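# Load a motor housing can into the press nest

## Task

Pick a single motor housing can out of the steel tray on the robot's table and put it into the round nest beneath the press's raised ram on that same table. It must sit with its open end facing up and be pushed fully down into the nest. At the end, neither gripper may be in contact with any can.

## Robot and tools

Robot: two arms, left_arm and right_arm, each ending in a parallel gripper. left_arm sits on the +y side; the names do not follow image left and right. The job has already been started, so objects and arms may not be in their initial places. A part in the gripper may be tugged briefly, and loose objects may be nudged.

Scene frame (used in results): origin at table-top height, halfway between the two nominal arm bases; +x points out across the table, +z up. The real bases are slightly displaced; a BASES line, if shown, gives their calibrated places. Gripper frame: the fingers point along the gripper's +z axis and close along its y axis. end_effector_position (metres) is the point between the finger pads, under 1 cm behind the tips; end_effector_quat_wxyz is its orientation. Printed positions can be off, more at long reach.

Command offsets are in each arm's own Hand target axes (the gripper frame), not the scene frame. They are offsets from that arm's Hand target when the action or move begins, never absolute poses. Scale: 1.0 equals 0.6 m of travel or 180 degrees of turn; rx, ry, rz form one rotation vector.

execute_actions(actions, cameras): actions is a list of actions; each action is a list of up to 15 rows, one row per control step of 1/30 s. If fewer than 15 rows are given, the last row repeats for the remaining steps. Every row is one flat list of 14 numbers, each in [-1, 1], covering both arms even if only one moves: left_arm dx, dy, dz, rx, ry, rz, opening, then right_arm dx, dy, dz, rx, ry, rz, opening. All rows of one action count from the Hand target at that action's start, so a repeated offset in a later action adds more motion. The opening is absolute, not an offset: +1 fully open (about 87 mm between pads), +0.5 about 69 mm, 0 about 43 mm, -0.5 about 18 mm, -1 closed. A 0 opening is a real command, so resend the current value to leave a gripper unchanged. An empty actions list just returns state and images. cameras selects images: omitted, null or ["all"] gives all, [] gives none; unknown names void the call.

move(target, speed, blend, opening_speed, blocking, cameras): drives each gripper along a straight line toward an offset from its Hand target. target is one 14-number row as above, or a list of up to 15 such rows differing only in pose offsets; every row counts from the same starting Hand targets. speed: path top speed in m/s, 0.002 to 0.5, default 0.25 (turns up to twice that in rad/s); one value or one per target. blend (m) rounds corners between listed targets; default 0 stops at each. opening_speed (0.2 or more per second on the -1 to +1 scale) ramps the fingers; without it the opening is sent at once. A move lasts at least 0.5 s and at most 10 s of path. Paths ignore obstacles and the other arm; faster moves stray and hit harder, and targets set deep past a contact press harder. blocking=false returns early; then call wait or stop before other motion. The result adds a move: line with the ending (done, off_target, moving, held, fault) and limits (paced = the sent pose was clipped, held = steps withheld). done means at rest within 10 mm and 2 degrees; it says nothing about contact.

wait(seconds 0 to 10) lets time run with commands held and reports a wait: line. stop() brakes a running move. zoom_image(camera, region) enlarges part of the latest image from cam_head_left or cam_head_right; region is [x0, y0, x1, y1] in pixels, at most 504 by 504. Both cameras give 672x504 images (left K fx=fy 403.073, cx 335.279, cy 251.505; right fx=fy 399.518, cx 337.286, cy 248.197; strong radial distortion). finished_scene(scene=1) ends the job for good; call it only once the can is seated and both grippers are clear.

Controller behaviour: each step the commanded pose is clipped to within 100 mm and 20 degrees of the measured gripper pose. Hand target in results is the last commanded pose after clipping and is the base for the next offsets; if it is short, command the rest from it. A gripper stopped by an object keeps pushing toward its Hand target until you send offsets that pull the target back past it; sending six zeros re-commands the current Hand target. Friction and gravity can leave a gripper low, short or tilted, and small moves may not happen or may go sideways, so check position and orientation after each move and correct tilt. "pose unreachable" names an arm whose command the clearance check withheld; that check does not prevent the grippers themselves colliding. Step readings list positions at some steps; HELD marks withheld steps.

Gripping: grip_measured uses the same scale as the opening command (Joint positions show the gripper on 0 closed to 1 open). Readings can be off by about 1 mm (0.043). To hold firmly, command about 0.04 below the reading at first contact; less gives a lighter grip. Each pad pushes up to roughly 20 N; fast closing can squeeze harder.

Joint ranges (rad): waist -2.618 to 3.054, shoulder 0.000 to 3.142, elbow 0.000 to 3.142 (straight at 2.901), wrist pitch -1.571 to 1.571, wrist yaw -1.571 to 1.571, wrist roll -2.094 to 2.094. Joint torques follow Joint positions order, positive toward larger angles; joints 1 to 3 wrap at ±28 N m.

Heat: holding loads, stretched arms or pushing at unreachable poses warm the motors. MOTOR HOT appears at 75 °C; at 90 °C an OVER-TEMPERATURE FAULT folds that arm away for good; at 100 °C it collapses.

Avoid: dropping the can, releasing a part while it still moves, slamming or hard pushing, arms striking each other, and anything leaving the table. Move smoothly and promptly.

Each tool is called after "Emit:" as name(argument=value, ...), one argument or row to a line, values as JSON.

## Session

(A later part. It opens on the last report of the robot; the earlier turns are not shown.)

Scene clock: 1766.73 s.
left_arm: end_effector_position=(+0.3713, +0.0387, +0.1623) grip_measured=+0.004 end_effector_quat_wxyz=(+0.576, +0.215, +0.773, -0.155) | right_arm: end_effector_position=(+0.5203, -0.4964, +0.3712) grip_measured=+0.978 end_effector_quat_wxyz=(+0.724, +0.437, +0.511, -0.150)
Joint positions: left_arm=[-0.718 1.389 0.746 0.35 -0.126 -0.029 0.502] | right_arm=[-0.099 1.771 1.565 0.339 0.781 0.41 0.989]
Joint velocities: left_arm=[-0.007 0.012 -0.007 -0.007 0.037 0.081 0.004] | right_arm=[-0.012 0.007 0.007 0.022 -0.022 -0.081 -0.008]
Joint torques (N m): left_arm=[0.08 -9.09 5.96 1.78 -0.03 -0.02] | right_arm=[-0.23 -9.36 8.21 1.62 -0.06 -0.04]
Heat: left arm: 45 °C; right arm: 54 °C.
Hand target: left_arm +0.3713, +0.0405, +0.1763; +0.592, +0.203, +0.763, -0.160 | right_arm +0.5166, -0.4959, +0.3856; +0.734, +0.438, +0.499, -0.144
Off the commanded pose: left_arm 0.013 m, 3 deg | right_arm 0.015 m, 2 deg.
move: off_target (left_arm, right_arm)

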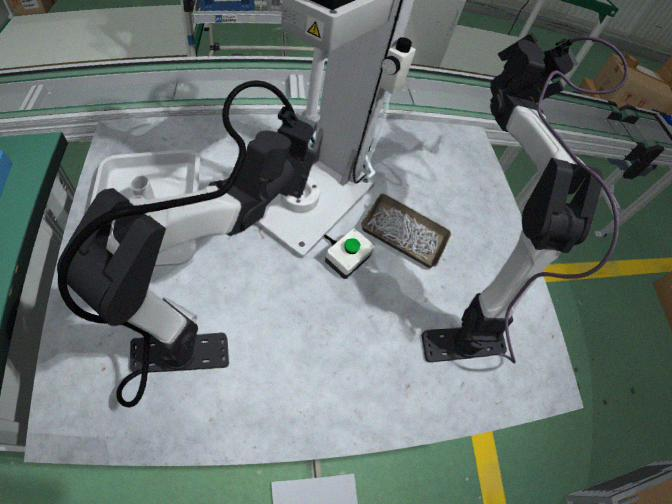

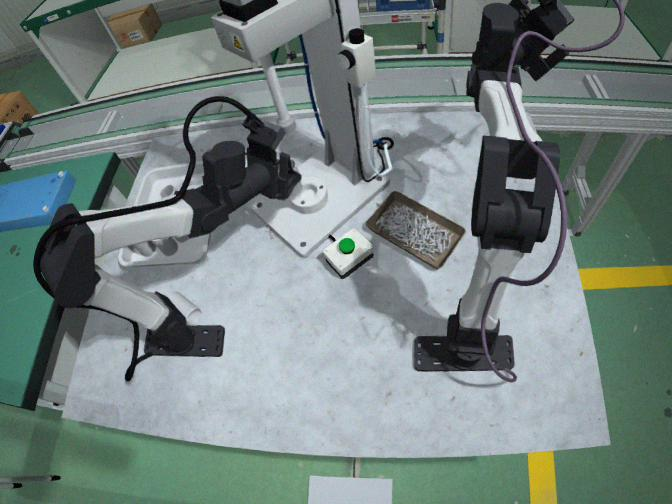

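Emit:
move(
  target=[
    [0.035,0.103,-0.211,0,0,0,-0.5,0,0,0,0,0,0,1],
    [0.155,0.102,-0.182,0,0,0,-0.5,0,0,0,0,0,0,1],
  ],
  speed=0.12,
)

Emit:
zoom_image(
  camera="cam_head_right",
  region=[190, 170, 310, 290],
)

Scene clock: 1777.13 s.
left_arm: end_effector_position=(+0.2841, +0.1612, +0.1101) grip_measured=+0.004 end_effector_quat_wxyz=(+0.578, +0.204, +0.775, -0.153) | right_arm: end_effector_position=(+0.5203, -0.4964, +0.3712) grip_measured=+0.978 end_effector_quat_wxyz=(+0.724, +0.437, +0.511, -0.150)
Joint positions: left_arm=[-0.421 0.73 0.215 0.224 0.143 0.041 0.502] | right_arm=[-0.099 1.771 1.565 0.339 0.781 0.41 0.989]
Joint velocities: left_arm=[-0.012 -0.012 -0.002 0.022 0.095 0.007 0.004] | right_arm=[0.002 0.002 -0.017 0.022 0.037 -0.066 0.013]
Joint torques (N m): left_arm=[0.62 -0.53 6.38 1.98 0.26 0.16] | right_arm=[-0.23 -9.36 8.21 1.62 -0.06 -0.04]
Heat: left arm: 45 °C; right arm: 54 °C.
Hand target: left_arm +0.2888, +0.1599, +0.1179; +0.594, +0.207, +0.762, -0.155 | right_arm +0.5166, -0.4959, +0.3856; +0.734, +0.438, +0.499, -0.144
Off the commanded pose: left_arm 0.008 m, 2 deg | right_arm 0.015 m, 2 deg.
move: off_target (right_arm)

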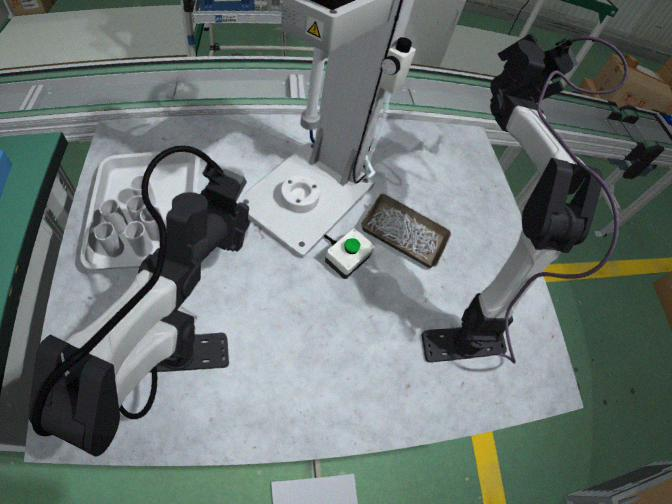

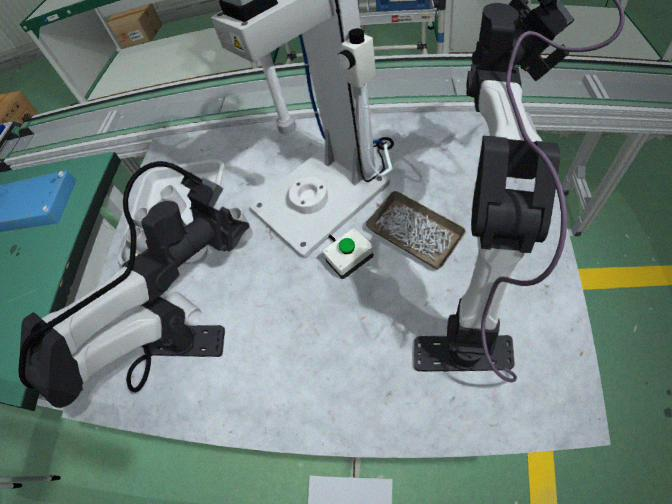

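Scaled by 4.200.

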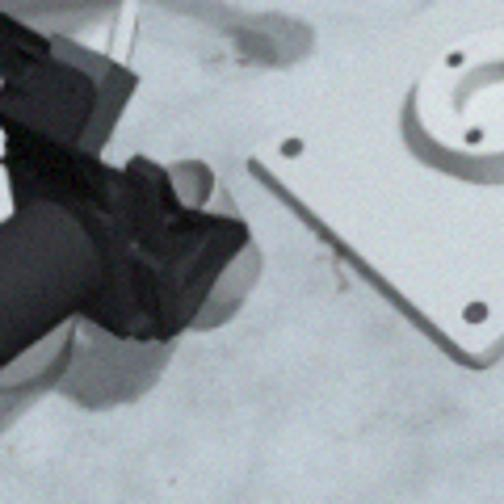

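Emit:
move(
  target=[
    [0.056,0,0.013,0,0,0,-0.5,0,0,0,0,0,0,1],
  ],
  speed=0.08,
  cameras=[],
)

Emit:
move(
  target=[
    [0.014,0,0.003,0,0,0,-0.5,0,0,0,0,0,0,1],
  ],
  speed=0.05,
  cameras=[],
)

Emit:
move(
  target=[
    [0.01,0,0.003,0,0,0,-0.5,0,0,0,0,0,0,1],
  ],
  speed=0.05,
)

Emit:
zoom_image(
  camera="cam_head_right",
  region=[190, 170, 310, 290],
)

Scene clock: 1782.23 s.
left_arm: end_effector_position=(+0.2845, +0.1620, +0.0763) grip_measured=+0.004 end_effector_quat_wxyz=(+0.579, +0.204, +0.774, -0.153) | right_arm: end_effector_position=(+0.5203, -0.4964, +0.3712) grip_measured=+0.978 end_effector_quat_wxyz=(+0.724, +0.437, +0.511, -0.150)
Joint positions: left_arm=[-0.415 0.861 0.094 0.479 0.148 0.043 0.502] | right_arm=[-0.099 1.771 1.565 0.339 0.781 0.41 0.989]
Joint velocities: left_arm=[0.007 -0.017 -0.002 -0.007 -0.022 -0.081 0.001] | right_arm=[-0.007 -0.017 -0.002 -0.037 -0.037 0.022 0.003]
Joint torques (N m): left_arm=[0.7 -0.76 5.68 2.02 0.26 0.15] | right_arm=[-0.23 -9.36 8.2 1.63 -0.06 -0.04]
Heat: left arm: 45 °C; right arm: 54 °C.
Hand target: left_arm +0.2882, +0.1611, +0.0831; +0.594, +0.207, +0.762, -0.154 | right_arm +0.5166, -0.4959, +0.3856; +0.734, +0.438, +0.499, -0.144
Off the commanded pose: left_arm 0.008 m, 2 deg | right_arm 0.015 m, 2 deg.
move: off_target (right_arm)
No camera images: "cameras" was empty.

Scene clock: 1783.33 s.
left_arm: end_effector_position=(+0.2842, +0.1618, +0.0676) grip_measured=+0.004 end_effector_quat_wxyz=(+0.579, +0.205, +0.774, -0.154) | right_arm: end_effector_position=(+0.5203, -0.4964, +0.3712) grip_measured=+0.978 end_effector_quat_wxyz=(+0.724, +0.437, +0.511, -0.150)
Joint positions: left_arm=[-0.415 0.916 0.065 0.562 0.149 0.043 0.502] | right_arm=[-0.099 1.771 1.565 0.339 0.781 0.41 0.989]
Joint velocities: left_arm=[0.017 0.002 0.007 -0.125 -0.007 -0.051 -0.004] | right_arm=[-0.017 -0.002 0.007 -0.022 -0.11 0.007 0.003]
Joint torques (N m): left_arm=[0.69 -0.72 5.41 2.03 0.22 0.18] | right_arm=[-0.23 -9.36 8.21 1.63 -0.06 -0.04]
Heat: left arm: 45 °C; right arm: 54 °C.
Hand target: left_arm +0.2880, +0.1615, +0.0744; +0.594, +0.207, +0.762, -0.154 | right_arm +0.5166, -0.4959, +0.3856; +0.734, +0.438, +0.499, -0.144
Off the commanded pose: left_arm 0.008 m, 2 deg | right_arm 0.015 m, 2 deg.
move: off_target (right_arm)
No camera images: "cameras" was empty.

Scene clock: 1784.27 s.
left_arm: end_effector_position=(+0.2865, +0.1608, +0.0651) grip_measured=+0.004 end_effector_quat_wxyz=(+0.585, +0.205, +0.769, -0.155) | right_arm: end_effector_position=(+0.5203, -0.4964, +0.3712) grip_measured=+0.978 end_effector_quat_wxyz=(+0.724, +0.437, +0.511, -0.150)
Joint positions: left_arm=[-0.413 0.972 0.047 0.651 0.154 0.044 0.502] | right_arm=[-0.099 1.771 1.565 0.339 0.781 0.41 0.989]
Joint velocities: left_arm=[-0.042 -0.012 -0.012 0.022 0.007 -0.007 0.006] | right_arm=[-0.007 -0.007 -0.007 -0.051 0.007 0.007 -0.003]
Joint torques (N m): left_arm=[0.73 -0.87 5.03 1.96 0.21 0.15] | right_arm=[-0.23 -9.36 8.21 1.62 -0.06 -0.04]
Heat: left arm: 44 °C; right arm: 54 °C.
Hand target: left_arm +0.2883, +0.1614, +0.0680; +0.594, +0.207, +0.762, -0.154 | right_arm +0.5166, -0.4959, +0.3856; +0.734, +0.438, +0.499, -0.144
Off the commanded pose: left_arm 0.004 m, 1 deg | right_arm 0.015 m, 2 deg.
move: off_target (right_arm)

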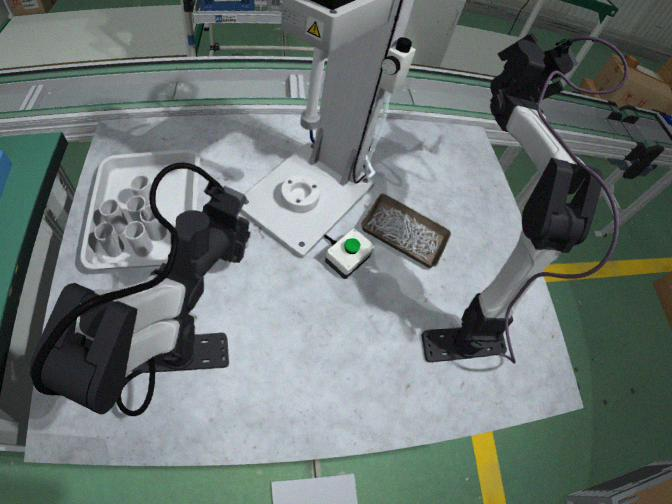

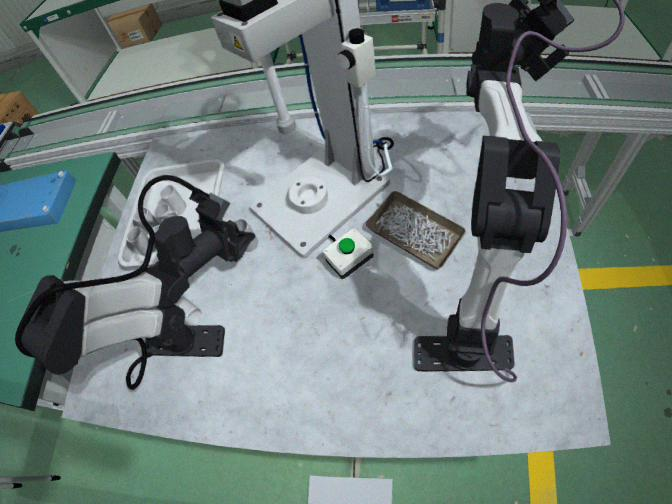

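Scaled by 4.200.

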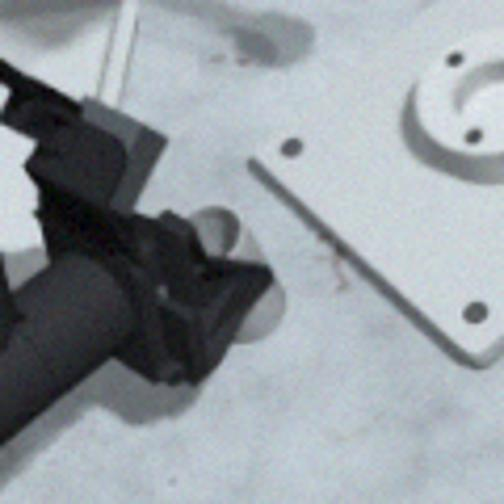

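Emit:
move(
  target=[
    [-0.005,0,0,0,0,0,0.4,0,0,0,0,0,0,1],
  ],
  speed=0.02,
  opening_speed=0.4,
  cameras=[],
)

Emit:
move(
  target=[
    [0.03,0,0.007,0,-0.065,0,0.4,0,0,0,0,0,0,1],
  ],
  speed=0.05,
)

Emit:
zoom_image(
  camera="cam_head_right",
  region=[190, 170, 310, 290],
)

Scene clock: 1790.13 s.
left_arm: end_effector_position=(+0.2865, +0.1608, +0.0650) grip_measured=+0.400 end_effector_quat_wxyz=(+0.585, +0.205, +0.769, -0.155) | right_arm: end_effector_position=(+0.5203, -0.4964, +0.3712) grip_measured=+0.978 end_effector_quat_wxyz=(+0.724, +0.437, +0.511, -0.150)
Joint positions: left_arm=[-0.413 0.972 0.047 0.652 0.154 0.044 0.7] | right_arm=[-0.099 1.771 1.565 0.339 0.781 0.41 0.989]
Joint velocities: left_arm=[0.012 -0.022 0.007 -0.037 -0.051 0.037 0.009] | right_arm=[-0.012 -0.007 0.007 0.007 0.037 -0.066 -0.003]
Joint torques (N m): left_arm=[0.66 -2.25 5.81 1.73 0.18 0.14] | right_arm=[-0.23 -9.35 8.21 1.63 -0.06 -0.04]
Heat: left arm: 44 °C; right arm: 54 °C.
Hand target: left_arm +0.2889, +0.1610, +0.0709; +0.594, +0.207, +0.762, -0.154 | right_arm +0.5166, -0.4959, +0.3856; +0.734, +0.438, +0.499, -0.144
Off the commanded pose: left_arm 0.006 m, 1 deg | right_arm 0.015 m, 2 deg.
move: off_target (right_arm)
No camera images: "cameras" was empty.

Scene clock: 1792.70 s.
left_arm: end_effector_position=(+0.2901, +0.1605, +0.0537) grip_measured=+0.400 end_effector_quat_wxyz=(+0.585, +0.211, +0.765, -0.166) | right_arm: end_effector_position=(+0.5203, -0.4964, +0.3712) grip_measured=+0.978 end_effector_quat_wxyz=(+0.724, +0.437, +0.511, -0.150)
Joint positions: left_arm=[-0.373 1.136 0.02 0.846 0.218 0.053 0.7] | right_arm=[-0.099 1.771 1.565 0.339 0.781 0.41 0.989]
Joint velocities: left_arm=[0.012 -0.012 -0.012 0.007 0.037 0.007 0.001] | right_arm=[0.002 -0.012 -0.002 -0.007 0.037 0.022 0.008]
Joint torques (N m): left_arm=[0.75 -1.33 4.21 1.82 0.22 0.16] | right_arm=[-0.23 -9.36 8.21 1.63 -0.06 -0.04]
Heat: left arm: 43 °C; right arm: 54 °C.
Hand target: left_arm +0.2888, +0.1617, +0.0519; +0.668, +0.191, +0.698, -0.174 | right_arm +0.5166, -0.4959, +0.3856; +0.734, +0.438, +0.499, -0.144
Off the commanded pose: left_arm 0.002 m, 13 deg | right_arm 0.015 m, 2 deg.
joint sent to its limit (left arm) — joint 3 (elbow), lower limit, where the elbow is as bent as it goes. The joint targets are off in orientation, not in position.
move: off_target (left_arm, right_arm)

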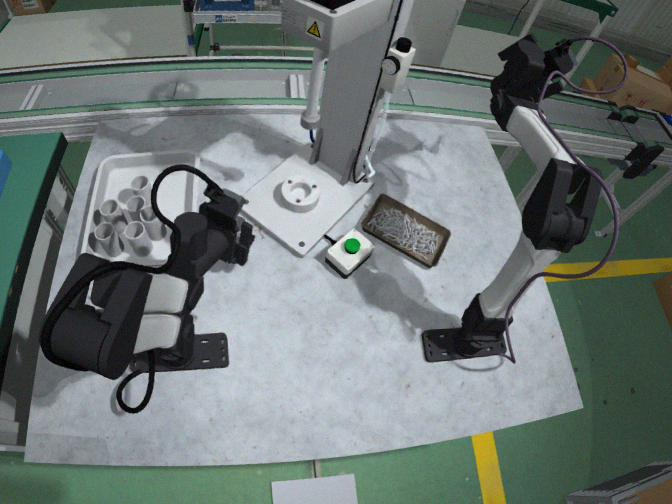

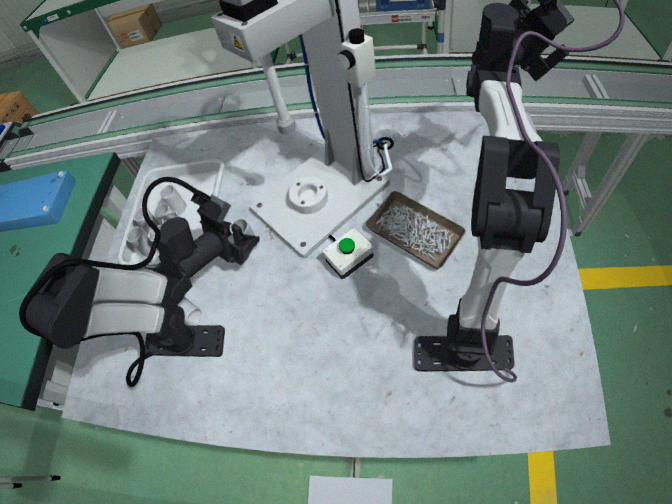

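Scaled by 4.200.

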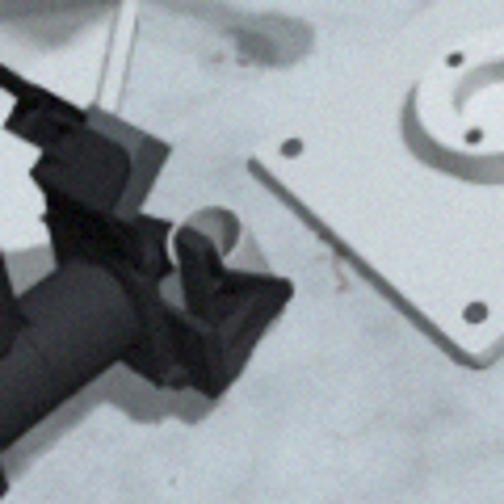

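Emit:
move(
  target=[
    [0,0,0,0,0.06,0,0.4,0,0,0,0,0,0,1],
  ],
  speed=0.1,
  cameras=[],
)

Emit:
move(
  target=[
    [0,0,0,0,0,0,-0.15,0,0,0,0,0,0,1],
  ],
  opening_speed=0.3,
  cameras=["cam_head_right"],
)

Emit:
zoom_image(
  camera="cam_head_right",
  region=[190, 170, 310, 290],
)

Scene clock: 1798.50 s.
left_arm: end_effector_position=(+0.2909, +0.1609, +0.0536) grip_measured=+0.400 end_effector_quat_wxyz=(+0.587, +0.208, +0.766, -0.158) | right_arm: end_effector_position=(+0.5203, -0.4964, +0.3712) grip_measured=+0.978 end_effector_quat_wxyz=(+0.724, +0.437, +0.511, -0.150)
Joint positions: left_arm=[-0.391 1.136 0.02 0.846 0.184 0.053 0.7] | right_arm=[-0.099 1.771 1.565 0.339 0.781 0.41 0.989]
Joint velocities: left_arm=[0.012 0.007 0.007 -0.007 0.022 0.007 -0.001] | right_arm=[0.002 -0.022 -0.002 -0.095 -0.022 -0.037 -0.013]
Joint torques (N m): left_arm=[-0.61 -2.5 4.05 1.65 0.06 0.1] | right_arm=[-0.23 -9.36 8.21 1.63 -0.06 -0.04]
Heat: left arm: 43 °C; right arm: 54 °C.
Hand target: left_arm +0.2888, +0.1615, +0.0520; +0.600, +0.206, +0.757, -0.156 | right_arm +0.5166, -0.4959, +0.3856; +0.734, +0.438, +0.499, -0.144
Off the commanded pose: left_arm 0.003 m, 2 deg | right_arm 0.015 m, 2 deg.
joint sent to its limit (left arm) — joint 3 (elbow), lower limit, where the elbow is as bent as it goes. The joint targets still meet the commanded pose.
move: off_target (right_arm)
No camera images: "cameras" was empty.

Scene clock: 1800.53 s.
left_arm: end_effector_position=(+0.2907, +0.1606, +0.0536) grip_measured=-0.001 end_effector_quat_wxyz=(+0.587, +0.209, +0.766, -0.158) | right_arm: end_effector_position=(+0.5203, -0.4964, +0.3712) grip_measured=+0.978 end_effector_quat_wxyz=(+0.724, +0.437, +0.511, -0.150)
Joint positions: left_arm=[-0.393 1.136 0.02 0.846 0.183 0.053 0.499] | right_arm=[-0.099 1.771 1.565 0.339 0.781 0.41 0.989]
Joint velocities: left_arm=[-0.022 0.007 -0.012 -0.037 0.051 -0.037 0.011] | right_arm=[0.002 0.002 -0.022 0.022 -0.007 0.066 -0.008]
Joint torques (N m): left_arm=[-0.39 -2.52 4.14 1.65 0 0.11] | right_arm=[-0.21 -9.35 8.21 1.63 -0.06 -0.04]
Heat: left arm: 43 °C; right arm: 54 °C.
Hand target: left_arm +0.2888, +0.1615, +0.0520; +0.600, +0.206, +0.757, -0.156 | right_arm +0.5166, -0.4959, +0.3856; +0.734, +0.438, +0.499, -0.144
Off the commanded pose: left_arm 0.003 m, 2 deg | right_arm 0.015 m, 2 deg.
joint sent to its limit (left arm) — joint 3 (elbow), lower limit, where the elbow is as bent as it goes. The joint targets still meet the commanded pose.
move: off_target (right_arm)
Images, in order (width x height): cam_head_right 672x504.

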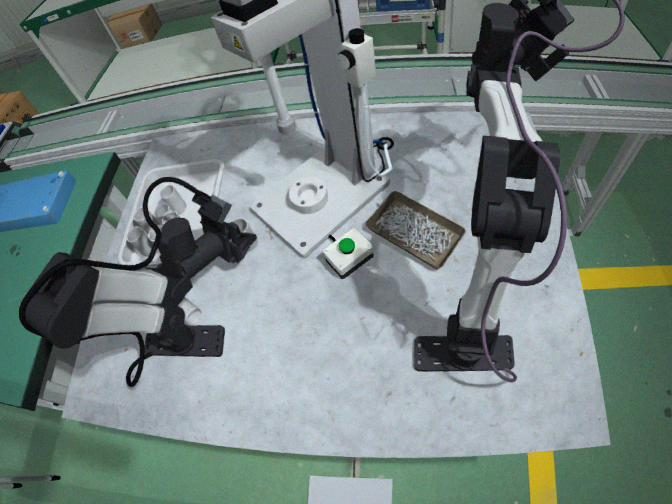

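Scaled by 4.200.

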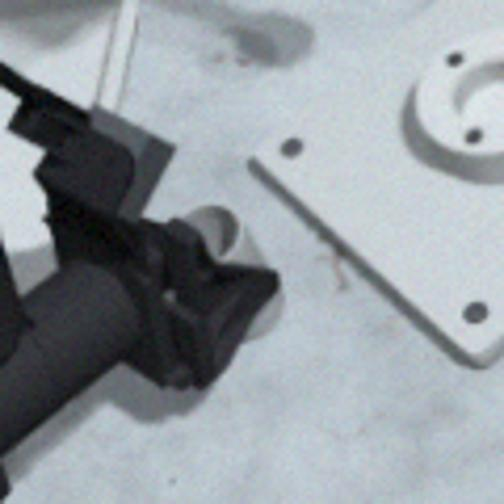

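Emit:
move(
  target=[
    [-0.162,0.002,-0.039,0,0,0,-0.5,0,0,0,0,0,0,1],
    [-0.193,-0.011,0.088,0,0,0,-0.5,0,0,0,0,0,0,1],
  ],
  speed=0.12,
)

Emit:
zoom_image(
  camera="cam_head_right",
  region=[220, 130, 340, 250],
)

Scene clock: 1806.10 s.
left_arm: end_effector_position=(+0.3406, +0.1220, +0.1260) grip_measured=-0.001 end_effector_quat_wxyz=(+0.570, +0.213, +0.779, -0.152) | right_arm: end_effector_position=(+0.5203, -0.4964, +0.3712) grip_measured=+0.978 end_effector_quat_wxyz=(+0.724, +0.437, +0.511, -0.150)
Joint positions: left_arm=[-0.495 1.141 0.441 0.389 0.082 0.033 0.499] | right_arm=[-0.099 1.771 1.565 0.339 0.781 0.41 0.989]
Joint velocities: left_arm=[0.032 -0.007 0.002 -0.037 -0.081 -0.037 -0.004] | right_arm=[0.007 -0.002 -0.002 -0.037 -0.022 -0.037 -0.008]
Joint torques (N m): left_arm=[-0.65 -3.04 9.36 2.05 0.02 -0.09] | right_arm=[-0.23 -9.35 8.21 1.63 -0.06 -0.04]
Heat: left arm: 43 °C; right arm: 54 °C.
Hand target: left_arm +0.3539, +0.1144, +0.1511; +0.599, +0.205, +0.758, -0.158 | right_arm +0.5166, -0.4959, +0.3856; +0.734, +0.438, +0.499, -0.144
Off the commanded pose: left_arm 0.030 m, 4 deg | right_arm 0.015 m, 2 deg.
move: off_target (left_arm, right_arm)

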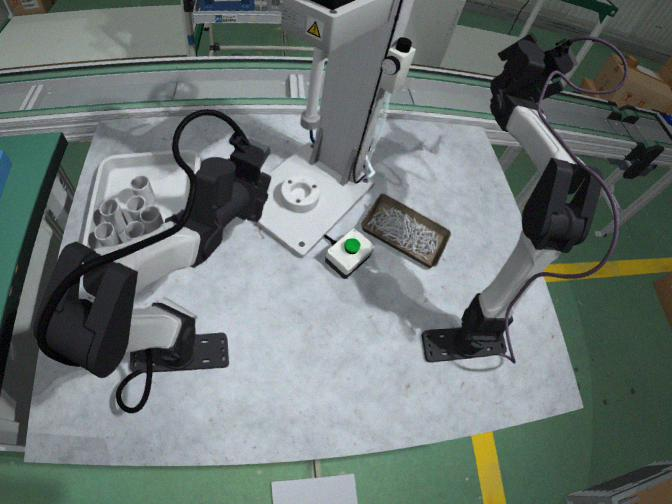

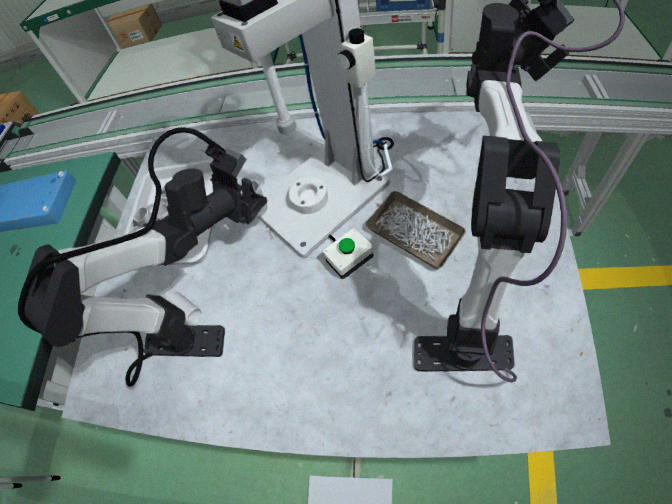

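Scaled by 4.200.

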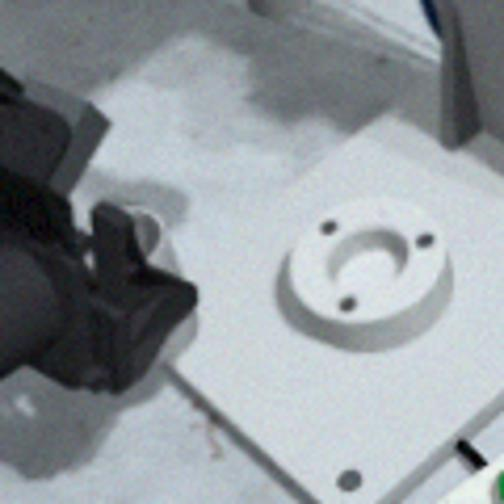

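Emit:
move(
  target=[
    [0.011,-0.022,0.062,0,-0.01,0,-0.5,0,0,0,0,0,0,1],
  ],
  speed=0.1,
)

Emit:
zoom_image(
  camera="cam_head_right",
  region=[220, 130, 340, 250],
)

Scene clock: 1813.23 s.
left_arm: end_effector_position=(+0.3646, +0.0942, +0.1117) grip_measured=-0.001 end_effector_quat_wxyz=(+0.583, +0.211, +0.769, -0.155) | right_arm: end_effector_position=(+0.5203, -0.4964, +0.3712) grip_measured=+0.978 end_effector_quat_wxyz=(+0.724, +0.437, +0.511, -0.150)
Joint positions: left_arm=[-0.556 1.361 0.474 0.612 0.024 0.016 0.499] | right_arm=[-0.099 1.771 1.565 0.339 0.781 0.41 0.989]
Joint velocities: left_arm=[-0.012 0.017 0.002 -0.051 0.022 0.022 -0.004] | right_arm=[0.012 0.002 -0.002 0.066 -0.051 0.066 0.003]
Joint torques (N m): left_arm=[-0.54 -4.37 8.62 2.09 -0.01 -0.09] | right_arm=[-0.23 -9.36 8.21 1.63 -0.06 -0.04]
Heat: left arm: 44 °C; right arm: 54 °C.
Hand target: left_arm +0.3773, +0.0858, +0.1345; +0.611, +0.202, +0.748, -0.162 | right_arm +0.5166, -0.4959, +0.3856; +0.734, +0.438, +0.499, -0.144
Off the commanded pose: left_arm 0.029 m, 4 deg | right_arm 0.015 m, 2 deg.
move: off_target (left_arm, right_arm)

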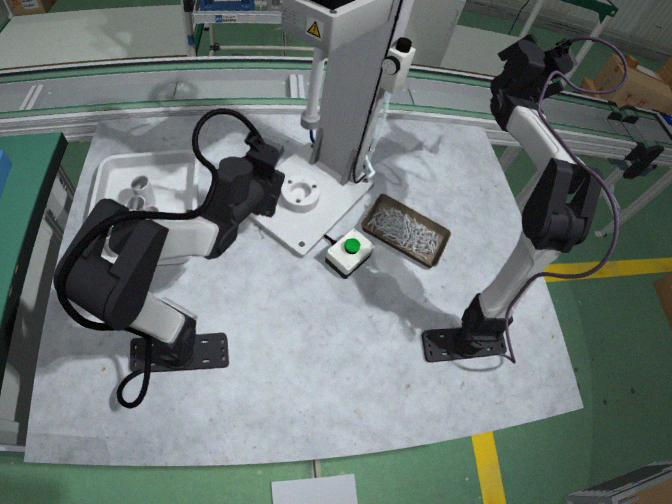

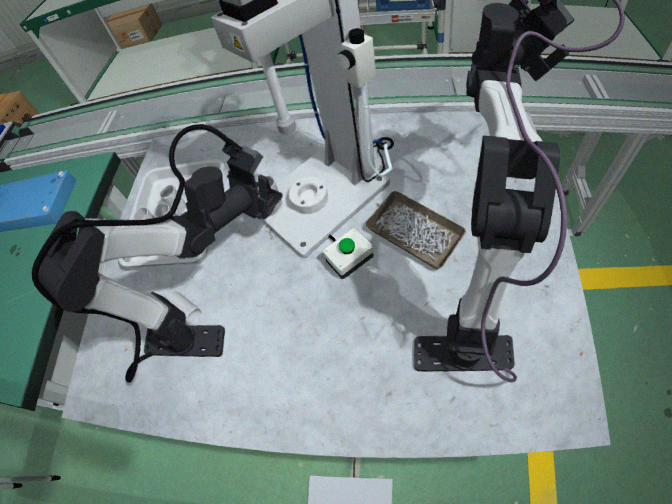

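Scaled by 4.200.

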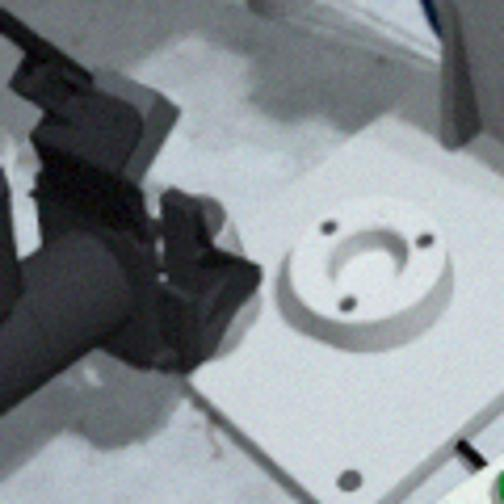

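Emit:
execute_actions(
  actions=[],
)

Emit:
zoom_image(
  camera="cam_head_right",
  region=[220, 90, 360, 230],
)

Scene clock: 1824.53 s.
left_arm: end_effector_position=(+0.3647, +0.0942, +0.1118) grip_measured=-0.001 end_effector_quat_wxyz=(+0.584, +0.211, +0.769, -0.155) | right_arm: end_effector_position=(+0.5203, -0.4964, +0.3712) grip_measured=+0.978 end_effector_quat_wxyz=(+0.724, +0.437, +0.511, -0.150)
Joint positions: left_arm=[-0.556 1.361 0.474 0.613 0.023 0.016 0.499] | right_arm=[-0.099 1.771 1.565 0.339 0.781 0.41 0.989]
Joint velocities: left_arm=[-0.002 0.002 -0.007 -0.022 -0.007 -0.066 -0.006] | right_arm=[0.007 -0.002 0.012 -0.007 -0.022 -0.066 -0.008]
Joint torques (N m): left_arm=[-0.49 -4.48 8.68 2.06 0 -0.05] | right_arm=[-0.21 -9.35 8.21 1.63 -0.06 -0.04]
Heat: left arm: 44 °C; right arm: 54 °C.
Hand target: left_arm +0.3773, +0.0858, +0.1345; +0.611, +0.202, +0.748, -0.162 | right_arm +0.5166, -0.4959, +0.3856; +0.734, +0.438, +0.499, -0.144
Tool commands: left_gripper/opening=-0.5 right_gripper/opening=+1.0
Off the commanded pose: left_arm 0.029 m, 4 deg | right_arm 0.015 m, 2 deg.

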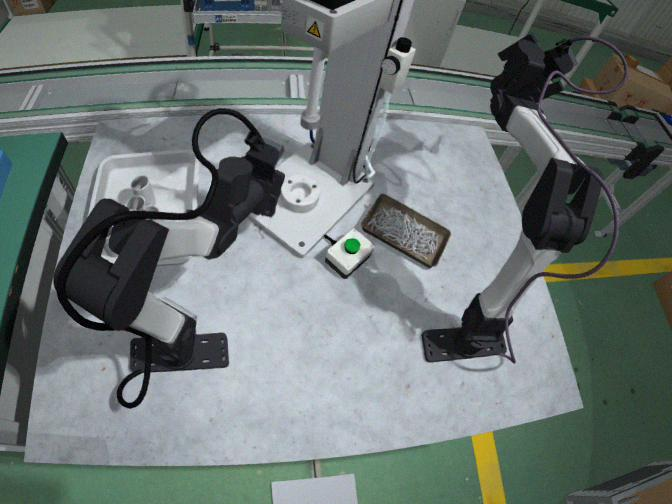

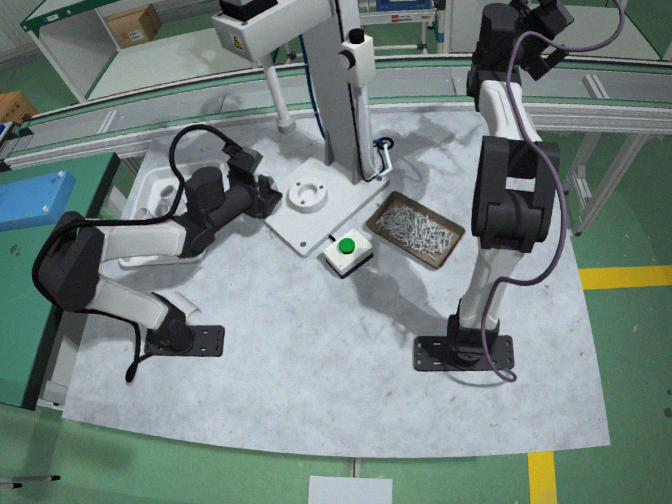

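Scaled by 3.600.

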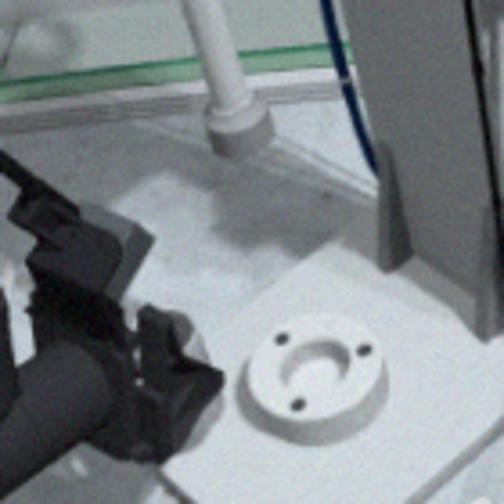

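Emit:
move(
  target=[0.0465,-0.015,0.0197,0,0,0,-0.5,0,0,0,0,0,0,1],
  speed=0.05,
)

Emit:
zoom_image(
  camera="cam_head_right",
  region=[220, 130, 340, 250],
)

Scene clock: 1830.73 s.
left_arm: end_effector_position=(+0.3759, +0.0785, +0.0986) grip_measured=-0.001 end_effector_quat_wxyz=(+0.598, +0.208, +0.758, -0.158) | right_arm: end_effector_position=(+0.5203, -0.4964, +0.3712) grip_measured=+0.978 end_effector_quat_wxyz=(+0.724, +0.437, +0.511, -0.150)
Joint positions: left_arm=[-0.59 1.505 0.474 0.794 -0.011 0.008 0.499] | right_arm=[-0.099 1.771 1.565 0.339 0.781 0.41 0.989]
Joint velocities: left_arm=[0.012 -0.012 -0.007 -0.007 -0.051 -0.007 -0.001] | right_arm=[0.002 0.002 -0.007 0.007 -0.037 -0.022 -0.008]
Joint torques (N m): left_arm=[-0.58 -5.14 4.78 2.08 0.04 -0.08] | right_arm=[-0.21 -9.36 8.21 1.63 -0.06 -0.04]
Heat: left arm: 44 °C; right arm: 54 °C.
Hand target: left_arm +0.3778, +0.0755, +0.1042; +0.611, +0.201, +0.748, -0.163 | right_arm +0.5166, -0.4959, +0.3856; +0.734, +0.438, +0.499, -0.144
Off the commanded pose: left_arm 0.007 m, 2 deg | right_arm 0.015 m, 2 deg.
move: off_target (right_arm)

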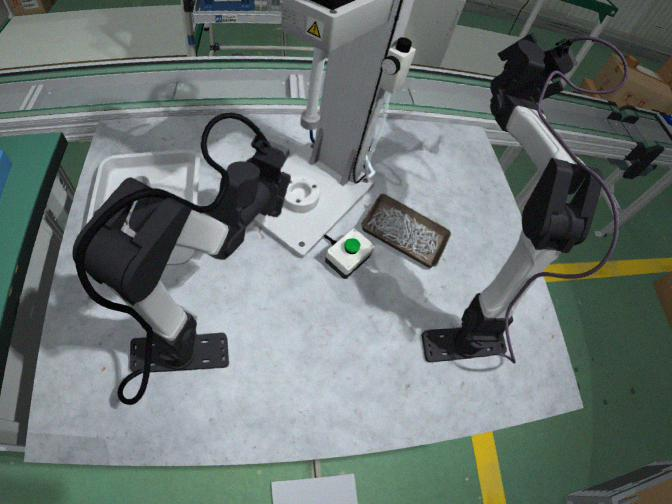

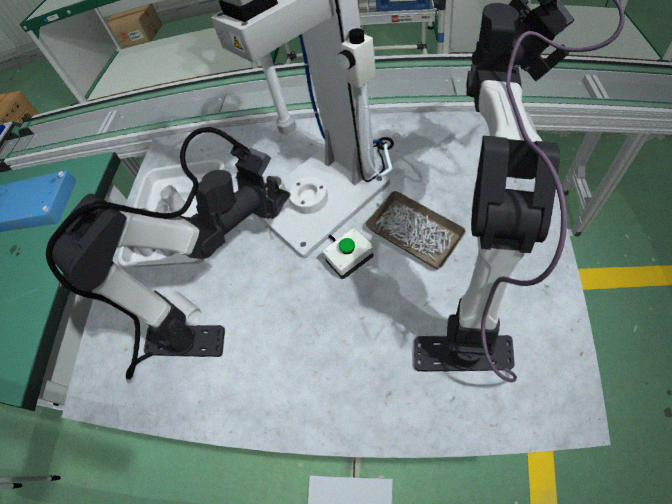

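Scaled by 4.200.

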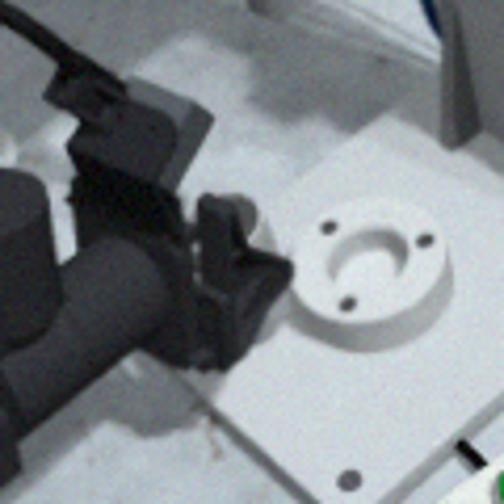

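Emit:
move(
  target=[0.0087,0.011,-0.036,0,0,0,-0.5,0,0,0,0,0,0,1],
  speed=0.05,
  cameras=[],
)

Emit:
move(
  target=[0.027,0,0.006,0,0,0,-0.5,0,0,0,0,0,0,1],
  speed=0.04,
)

Emit:
zoom_image(
  camera="cam_head_right",
  region=[220, 130, 340, 250],
)

Scene clock: 1835.07 s.
left_arm: end_effector_position=(+0.3596, +0.0930, +0.0883) grip_measured=-0.001 end_effector_quat_wxyz=(+0.591, +0.206, +0.764, -0.154) | right_arm: end_effector_position=(+0.5203, -0.4964, +0.3712) grip_measured=+0.978 end_effector_quat_wxyz=(+0.724, +0.437, +0.511, -0.150)
Joint positions: left_arm=[-0.578 1.448 0.392 0.799 -0.006 0.008 0.499] | right_arm=[-0.099 1.771 1.565 0.339 0.781 0.41 0.989]
Joint velocities: left_arm=[-0.007 0.002 0.002 0.066 0.066 -0.007 -0.001] | right_arm=[0.002 0.002 -0.002 -0.022 -0.007 0.022 -0.008]
Joint torques (N m): left_arm=[0.59 -8.05 4.71 1.93 0.17 0.01] | right_arm=[-0.23 -9.35 8.21 1.63 -0.06 -0.04]
Heat: left arm: 44 °C; right arm: 54 °C.
Hand target: left_arm +0.3618, +0.0925, +0.1040; +0.611, +0.201, +0.748, -0.162 | right_arm +0.5166, -0.4959, +0.3856; +0.734, +0.438, +0.499, -0.144
Off the commanded pose: left_arm 0.015 m, 3 deg | right_arm 0.015 m, 2 deg.
move: off_target (left_arm, right_arm)
No camera images: "cameras" was empty.

Scene clock: 1836.20 s.
left_arm: end_effector_position=(+0.3587, +0.0931, +0.0812) grip_measured=-0.001 end_effector_quat_wxyz=(+0.599, +0.205, +0.758, -0.157) | right_arm: end_effector_position=(+0.5203, -0.4964, +0.3712) grip_measured=+0.978 end_effector_quat_wxyz=(+0.724, +0.437, +0.511, -0.150)
Joint positions: left_arm=[-0.578 1.494 0.36 0.898 -0.004 0.008 0.499] | right_arm=[-0.099 1.771 1.565 0.339 0.781 0.41 0.989]
Joint velocities: left_arm=[-0.007 0.002 -0.007 0.051 -0.095 -0.066 -0.001] | right_arm=[0.002 -0.002 0.017 0.022 -0.007 -0.022 0.008]
Joint torques (N m): left_arm=[0.72 -4.63 4.29 2.1 0.17 0.03] | right_arm=[-0.23 -9.36 8.21 1.63 -0.06 -0.04]
Heat: left arm: 44 °C; right arm: 54 °C.
Hand target: left_arm +0.3620, +0.0926, +0.0873; +0.611, +0.202, +0.748, -0.162 | right_arm +0.5166, -0.4959, +0.3856; +0.734, +0.438, +0.499, -0.144
Off the commanded pose: left_arm 0.007 m, 2 deg | right_arm 0.015 m, 2 deg.
move: off_target (right_arm)

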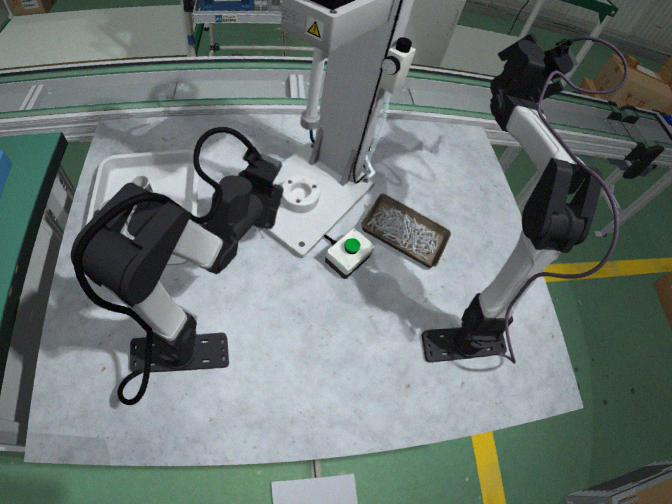

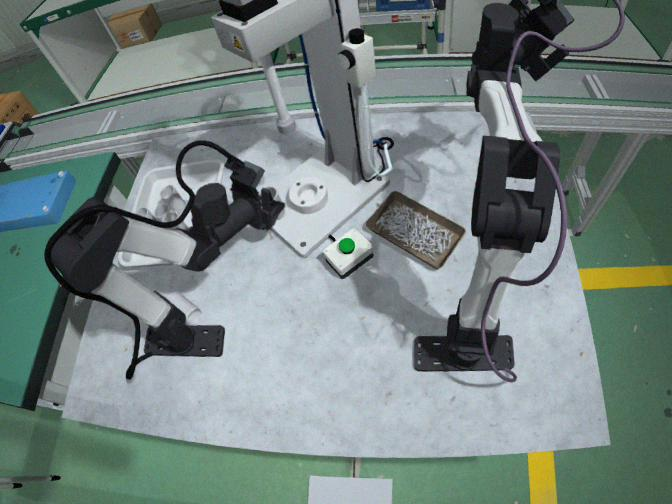

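Scaled by 4.200.

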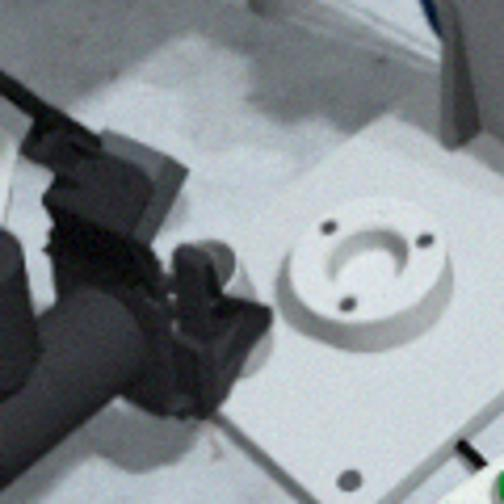

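Emit:
move(
  target=[0.015,0,0.0035,0,0,0,-0.5,0,0,0,0,0,0,1],
  speed=0.04,
  cameras=[],
)

Emit:
move(
  target=[0.01,0,0.0025,0,0,0,-0.5,0,0,0,0,0,0,1],
  speed=0.04,
  cameras=[],
)

Scene clock: 1843.17 s.
left_arm: end_effector_position=(+0.3613, +0.0915, +0.0779) grip_measured=-0.001 end_effector_quat_wxyz=(+0.607, +0.204, +0.751, -0.159) | right_arm: end_effector_position=(+0.5203, -0.4964, +0.3712) grip_measured=+0.978 end_effector_quat_wxyz=(+0.724, +0.437, +0.511, -0.150)
Joint positions: left_arm=[-0.578 1.544 0.348 0.983 -0.004 0.008 0.499] | right_arm=[-0.099 1.771 1.565 0.339 0.781 0.41 0.989]
Joint velocities: left_arm=[-0.027 -0.007 -0.012 0.037 0.007 -0.051 -0.004] | right_arm=[0.002 -0.002 0.002 -0.007 -0.022 -0.022 -0.018]
Joint torques (N m): left_arm=[0.79 -4.51 3.86 1.94 0.18 0.01] | right_arm=[-0.23 -9.36 8.21 1.63 -0.06 -0.04]
Heat: left arm: 44 °C; right arm: 54 °C.
Hand target: left_arm +0.3622, +0.0926, +0.0779; +0.611, +0.201, +0.748, -0.162 | right_arm +0.5166, -0.4959, +0.3856; +0.734, +0.438, +0.499, -0.144
Off the commanded pose: left_arm 0.001 m, 1 deg | right_arm 0.015 m, 2 deg.
move: off_target (right_arm)
No camera images: "cameras" was empty.

Scene clock: 1844.07 s.
left_arm: end_effector_position=(+0.3637, +0.0901, +0.0781) grip_measured=-0.001 end_effector_quat_wxyz=(+0.616, +0.202, +0.744, -0.162) | right_arm: end_effector_position=(+0.5203, -0.4964, +0.3712) grip_measured=+0.978 end_effector_quat_wxyz=(+0.724, +0.437, +0.511, -0.150)
Joint positions: left_arm=[-0.578 1.577 0.342 1.046 -0.004 0.008 0.499] | right_arm=[-0.099 1.771 1.565 0.339 0.781 0.41 0.989]
Joint velocities: left_arm=[0.007 -0.012 -0.002 -0.051 -0.022 -0.007 -0.006] | right_arm=[-0.012 -0.012 -0.007 -0.037 0.022 0.066 -0.008]
Joint torques (N m): left_arm=[0.83 -4.29 3.56 1.77 0.17 -0.02] | right_arm=[-0.23 -9.36 8.21 1.63 -0.06 -0.04]
Heat: left arm: 43 °C; right arm: 54 °C.
Hand target: left_arm +0.3622, +0.0927, +0.0714; +0.611, +0.202, +0.749, -0.162 | right_arm +0.5166, -0.4959, +0.3856; +0.734, +0.438, +0.499, -0.144
Off the commanded pose: left_arm 0.007 m, 1 deg | right_arm 0.015 m, 2 deg.
move: off_target (right_arm)
No camera images: "cameras" was empty.

Emit:
move(
  target=[0,0,0,0,-0.03,0,-0.5,0,0,0,0,0,0,1],
  speed=0.04,
  cameras=[],
)

Emit:
move(
  target=[0,0,0,0,0,0,0.3,0,0,0,0,0,0,1],
  opening_speed=0.4,
)

Emit:
zoom_image(
  camera="cam_head_right",
  region=[220, 130, 340, 250],
)

Scene clock: 1850.00 s.
left_arm: end_effector_position=(+0.3641, +0.0906, +0.0794) grip_measured=-0.001 end_effector_quat_wxyz=(+0.654, +0.192, +0.712, -0.171) | right_arm: end_effector_position=(+0.5203, -0.4964, +0.3712) grip_measured=+0.978 end_effector_quat_wxyz=(+0.724, +0.437, +0.511, -0.150)
Joint positions: left_arm=[-0.575 1.7 0.285 1.327 -0.002 0.008 0.499] | right_arm=[-0.099 1.771 1.565 0.339 0.781 0.41 0.989]
Joint velocities: left_arm=[0.007 -0.007 -0.017 0.007 -0.022 -0.007 -0.001] | right_arm=[-0.017 -0.007 0.007 -0.007 -0.007 -0.022 0.003]
Joint torques (N m): left_arm=[0.61 -4.36 2.61 1.66 0.22 0.02] | right_arm=[-0.23 -9.35 8.21 1.63 -0.06 -0.04]
Heat: left arm: 43 °C; right arm: 54 °C.
Hand target: left_arm +0.3619, +0.0928, +0.0713; +0.645, +0.194, +0.719, -0.172 | right_arm +0.5166, -0.4959, +0.3856; +0.734, +0.438, +0.499, -0.144
Off the commanded pose: left_arm 0.008 m, 1 deg | right_arm 0.015 m, 2 deg.
move: off_target (right_arm)
No camera images: "cameras" was empty.

Scene clock: 1852.20 s.
left_arm: end_effector_position=(+0.3639, +0.0905, +0.0779) grip_measured=+0.300 end_effector_quat_wxyz=(+0.652, +0.193, +0.713, -0.171) | right_arm: end_effector_position=(+0.5203, -0.4964, +0.3712) grip_measured=+0.978 end_effector_quat_wxyz=(+0.724, +0.437, +0.511, -0.150)
Joint positions: left_arm=[-0.575 1.704 0.285 1.327 -0.001 0.008 0.65] | right_arm=[-0.099 1.771 1.565 0.339 0.781 0.41 0.989]
Joint velocities: left_arm=[-0.002 -0.002 0.012 -0.022 0.037 0.007 0.012] | right_arm=[-0.002 -0.007 -0.017 0.081 0.037 -0.007 -0.003]
Joint torques (N m): left_arm=[0.69 -4.66 2.65 1.67 0.18 0] | right_arm=[-0.23 -9.36 8.21 1.63 -0.06 -0.04]
Heat: left arm: 42 °C; right arm: 54 °C.
Hand target: left_arm +0.3619, +0.0928, +0.0712; +0.645, +0.194, +0.719, -0.172 | right_arm +0.5166, -0.4959, +0.3856; +0.734, +0.438, +0.499, -0.144
Off the commanded pose: left_arm 0.007 m, 1 deg | right_arm 0.015 m, 2 deg.
move: off_target (right_arm)

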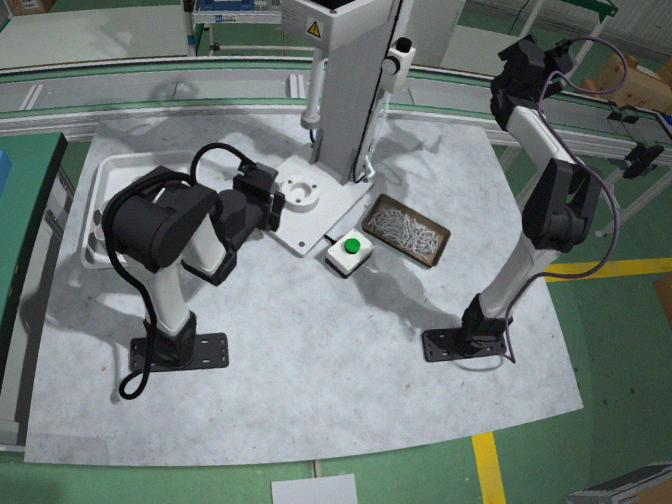

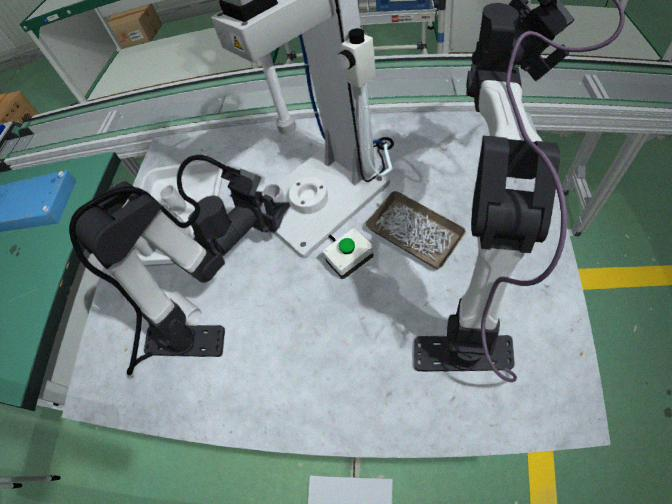

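Scaled by 4.200.

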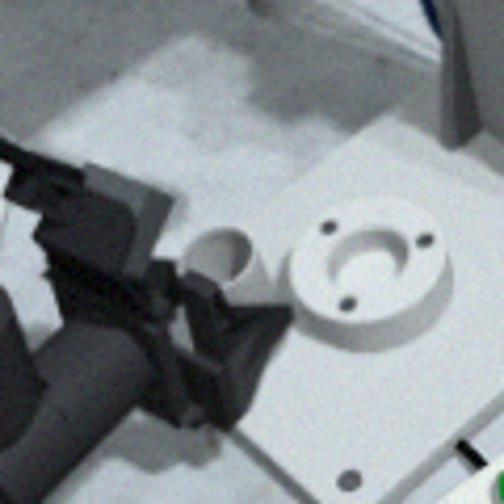

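Emit:
move(
  target=[0.01,0,0.001,0,-0.04,0,0.3,0,0,0,0,0,0,1],
  speed=0.05,
)

Emit:
zoom_image(
  camera="cam_head_right",
  region=[220, 130, 340, 250],
)

Scene clock: 1861.80 s.
left_arm: end_effector_position=(+0.3619, +0.0913, +0.0669) grip_measured=+0.300 end_effector_quat_wxyz=(+0.669, +0.189, +0.696, -0.176) | right_arm: end_effector_position=(+0.5203, -0.4964, +0.3712) grip_measured=+0.978 end_effector_quat_wxyz=(+0.724, +0.437, +0.511, -0.150)
Joint positions: left_arm=[-0.575 1.865 0.253 1.57 0.001 0.008 0.65] | right_arm=[-0.099 1.771 1.565 0.339 0.781 0.41 0.989]
Joint velocities: left_arm=[0.007 -0.002 0.002 -0.066 -0.037 -0.007 -0.009] | right_arm=[-0.012 -0.007 -0.017 0.051 0.007 -0.022 0.029]
Joint torques (N m): left_arm=[0.79 -5.07 1.92 1.8 0.17 0.03] | right_arm=[-0.23 -9.36 8.21 1.63 -0.06 -0.04]
Heat: left arm: 42 °C; right arm: 54 °C.
Hand target: left_arm +0.3615, +0.0931, +0.0648; +0.689, +0.184, +0.677, -0.183 | right_arm +0.5166, -0.4959, +0.3856; +0.734, +0.438, +0.499, -0.144
Off the commanded pose: left_arm 0.002 m, 3 deg | right_arm 0.015 m, 2 deg.
joint sent to its limit (left arm) — joint 4 (wrist pitch), upper limit. The joint targets are off in orientation, not in position.
move: off_target (left_arm, right_arm)

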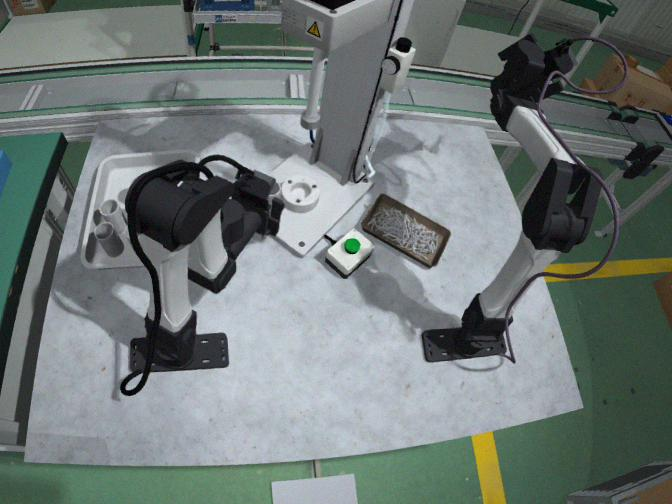

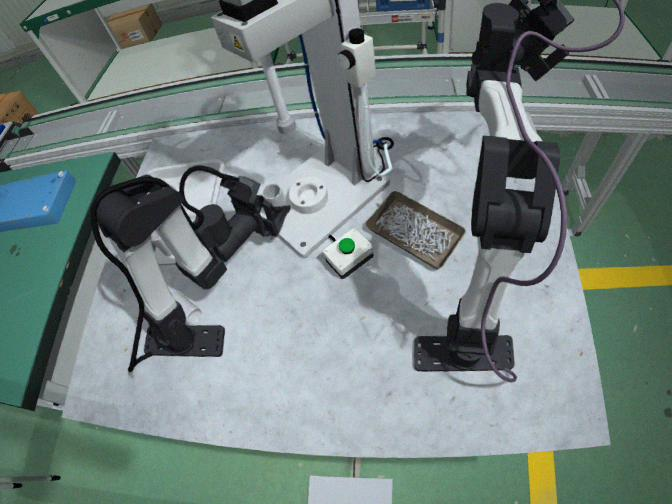

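Scaled by 4.200.

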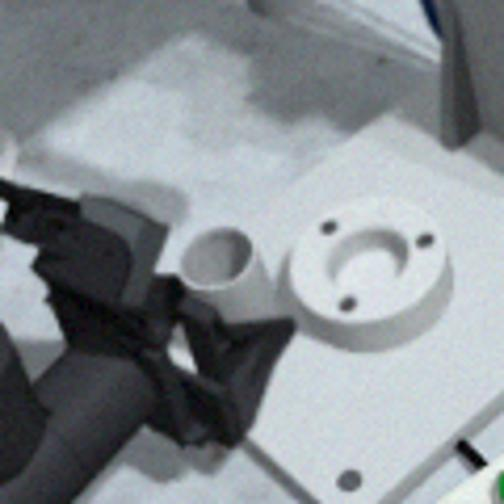

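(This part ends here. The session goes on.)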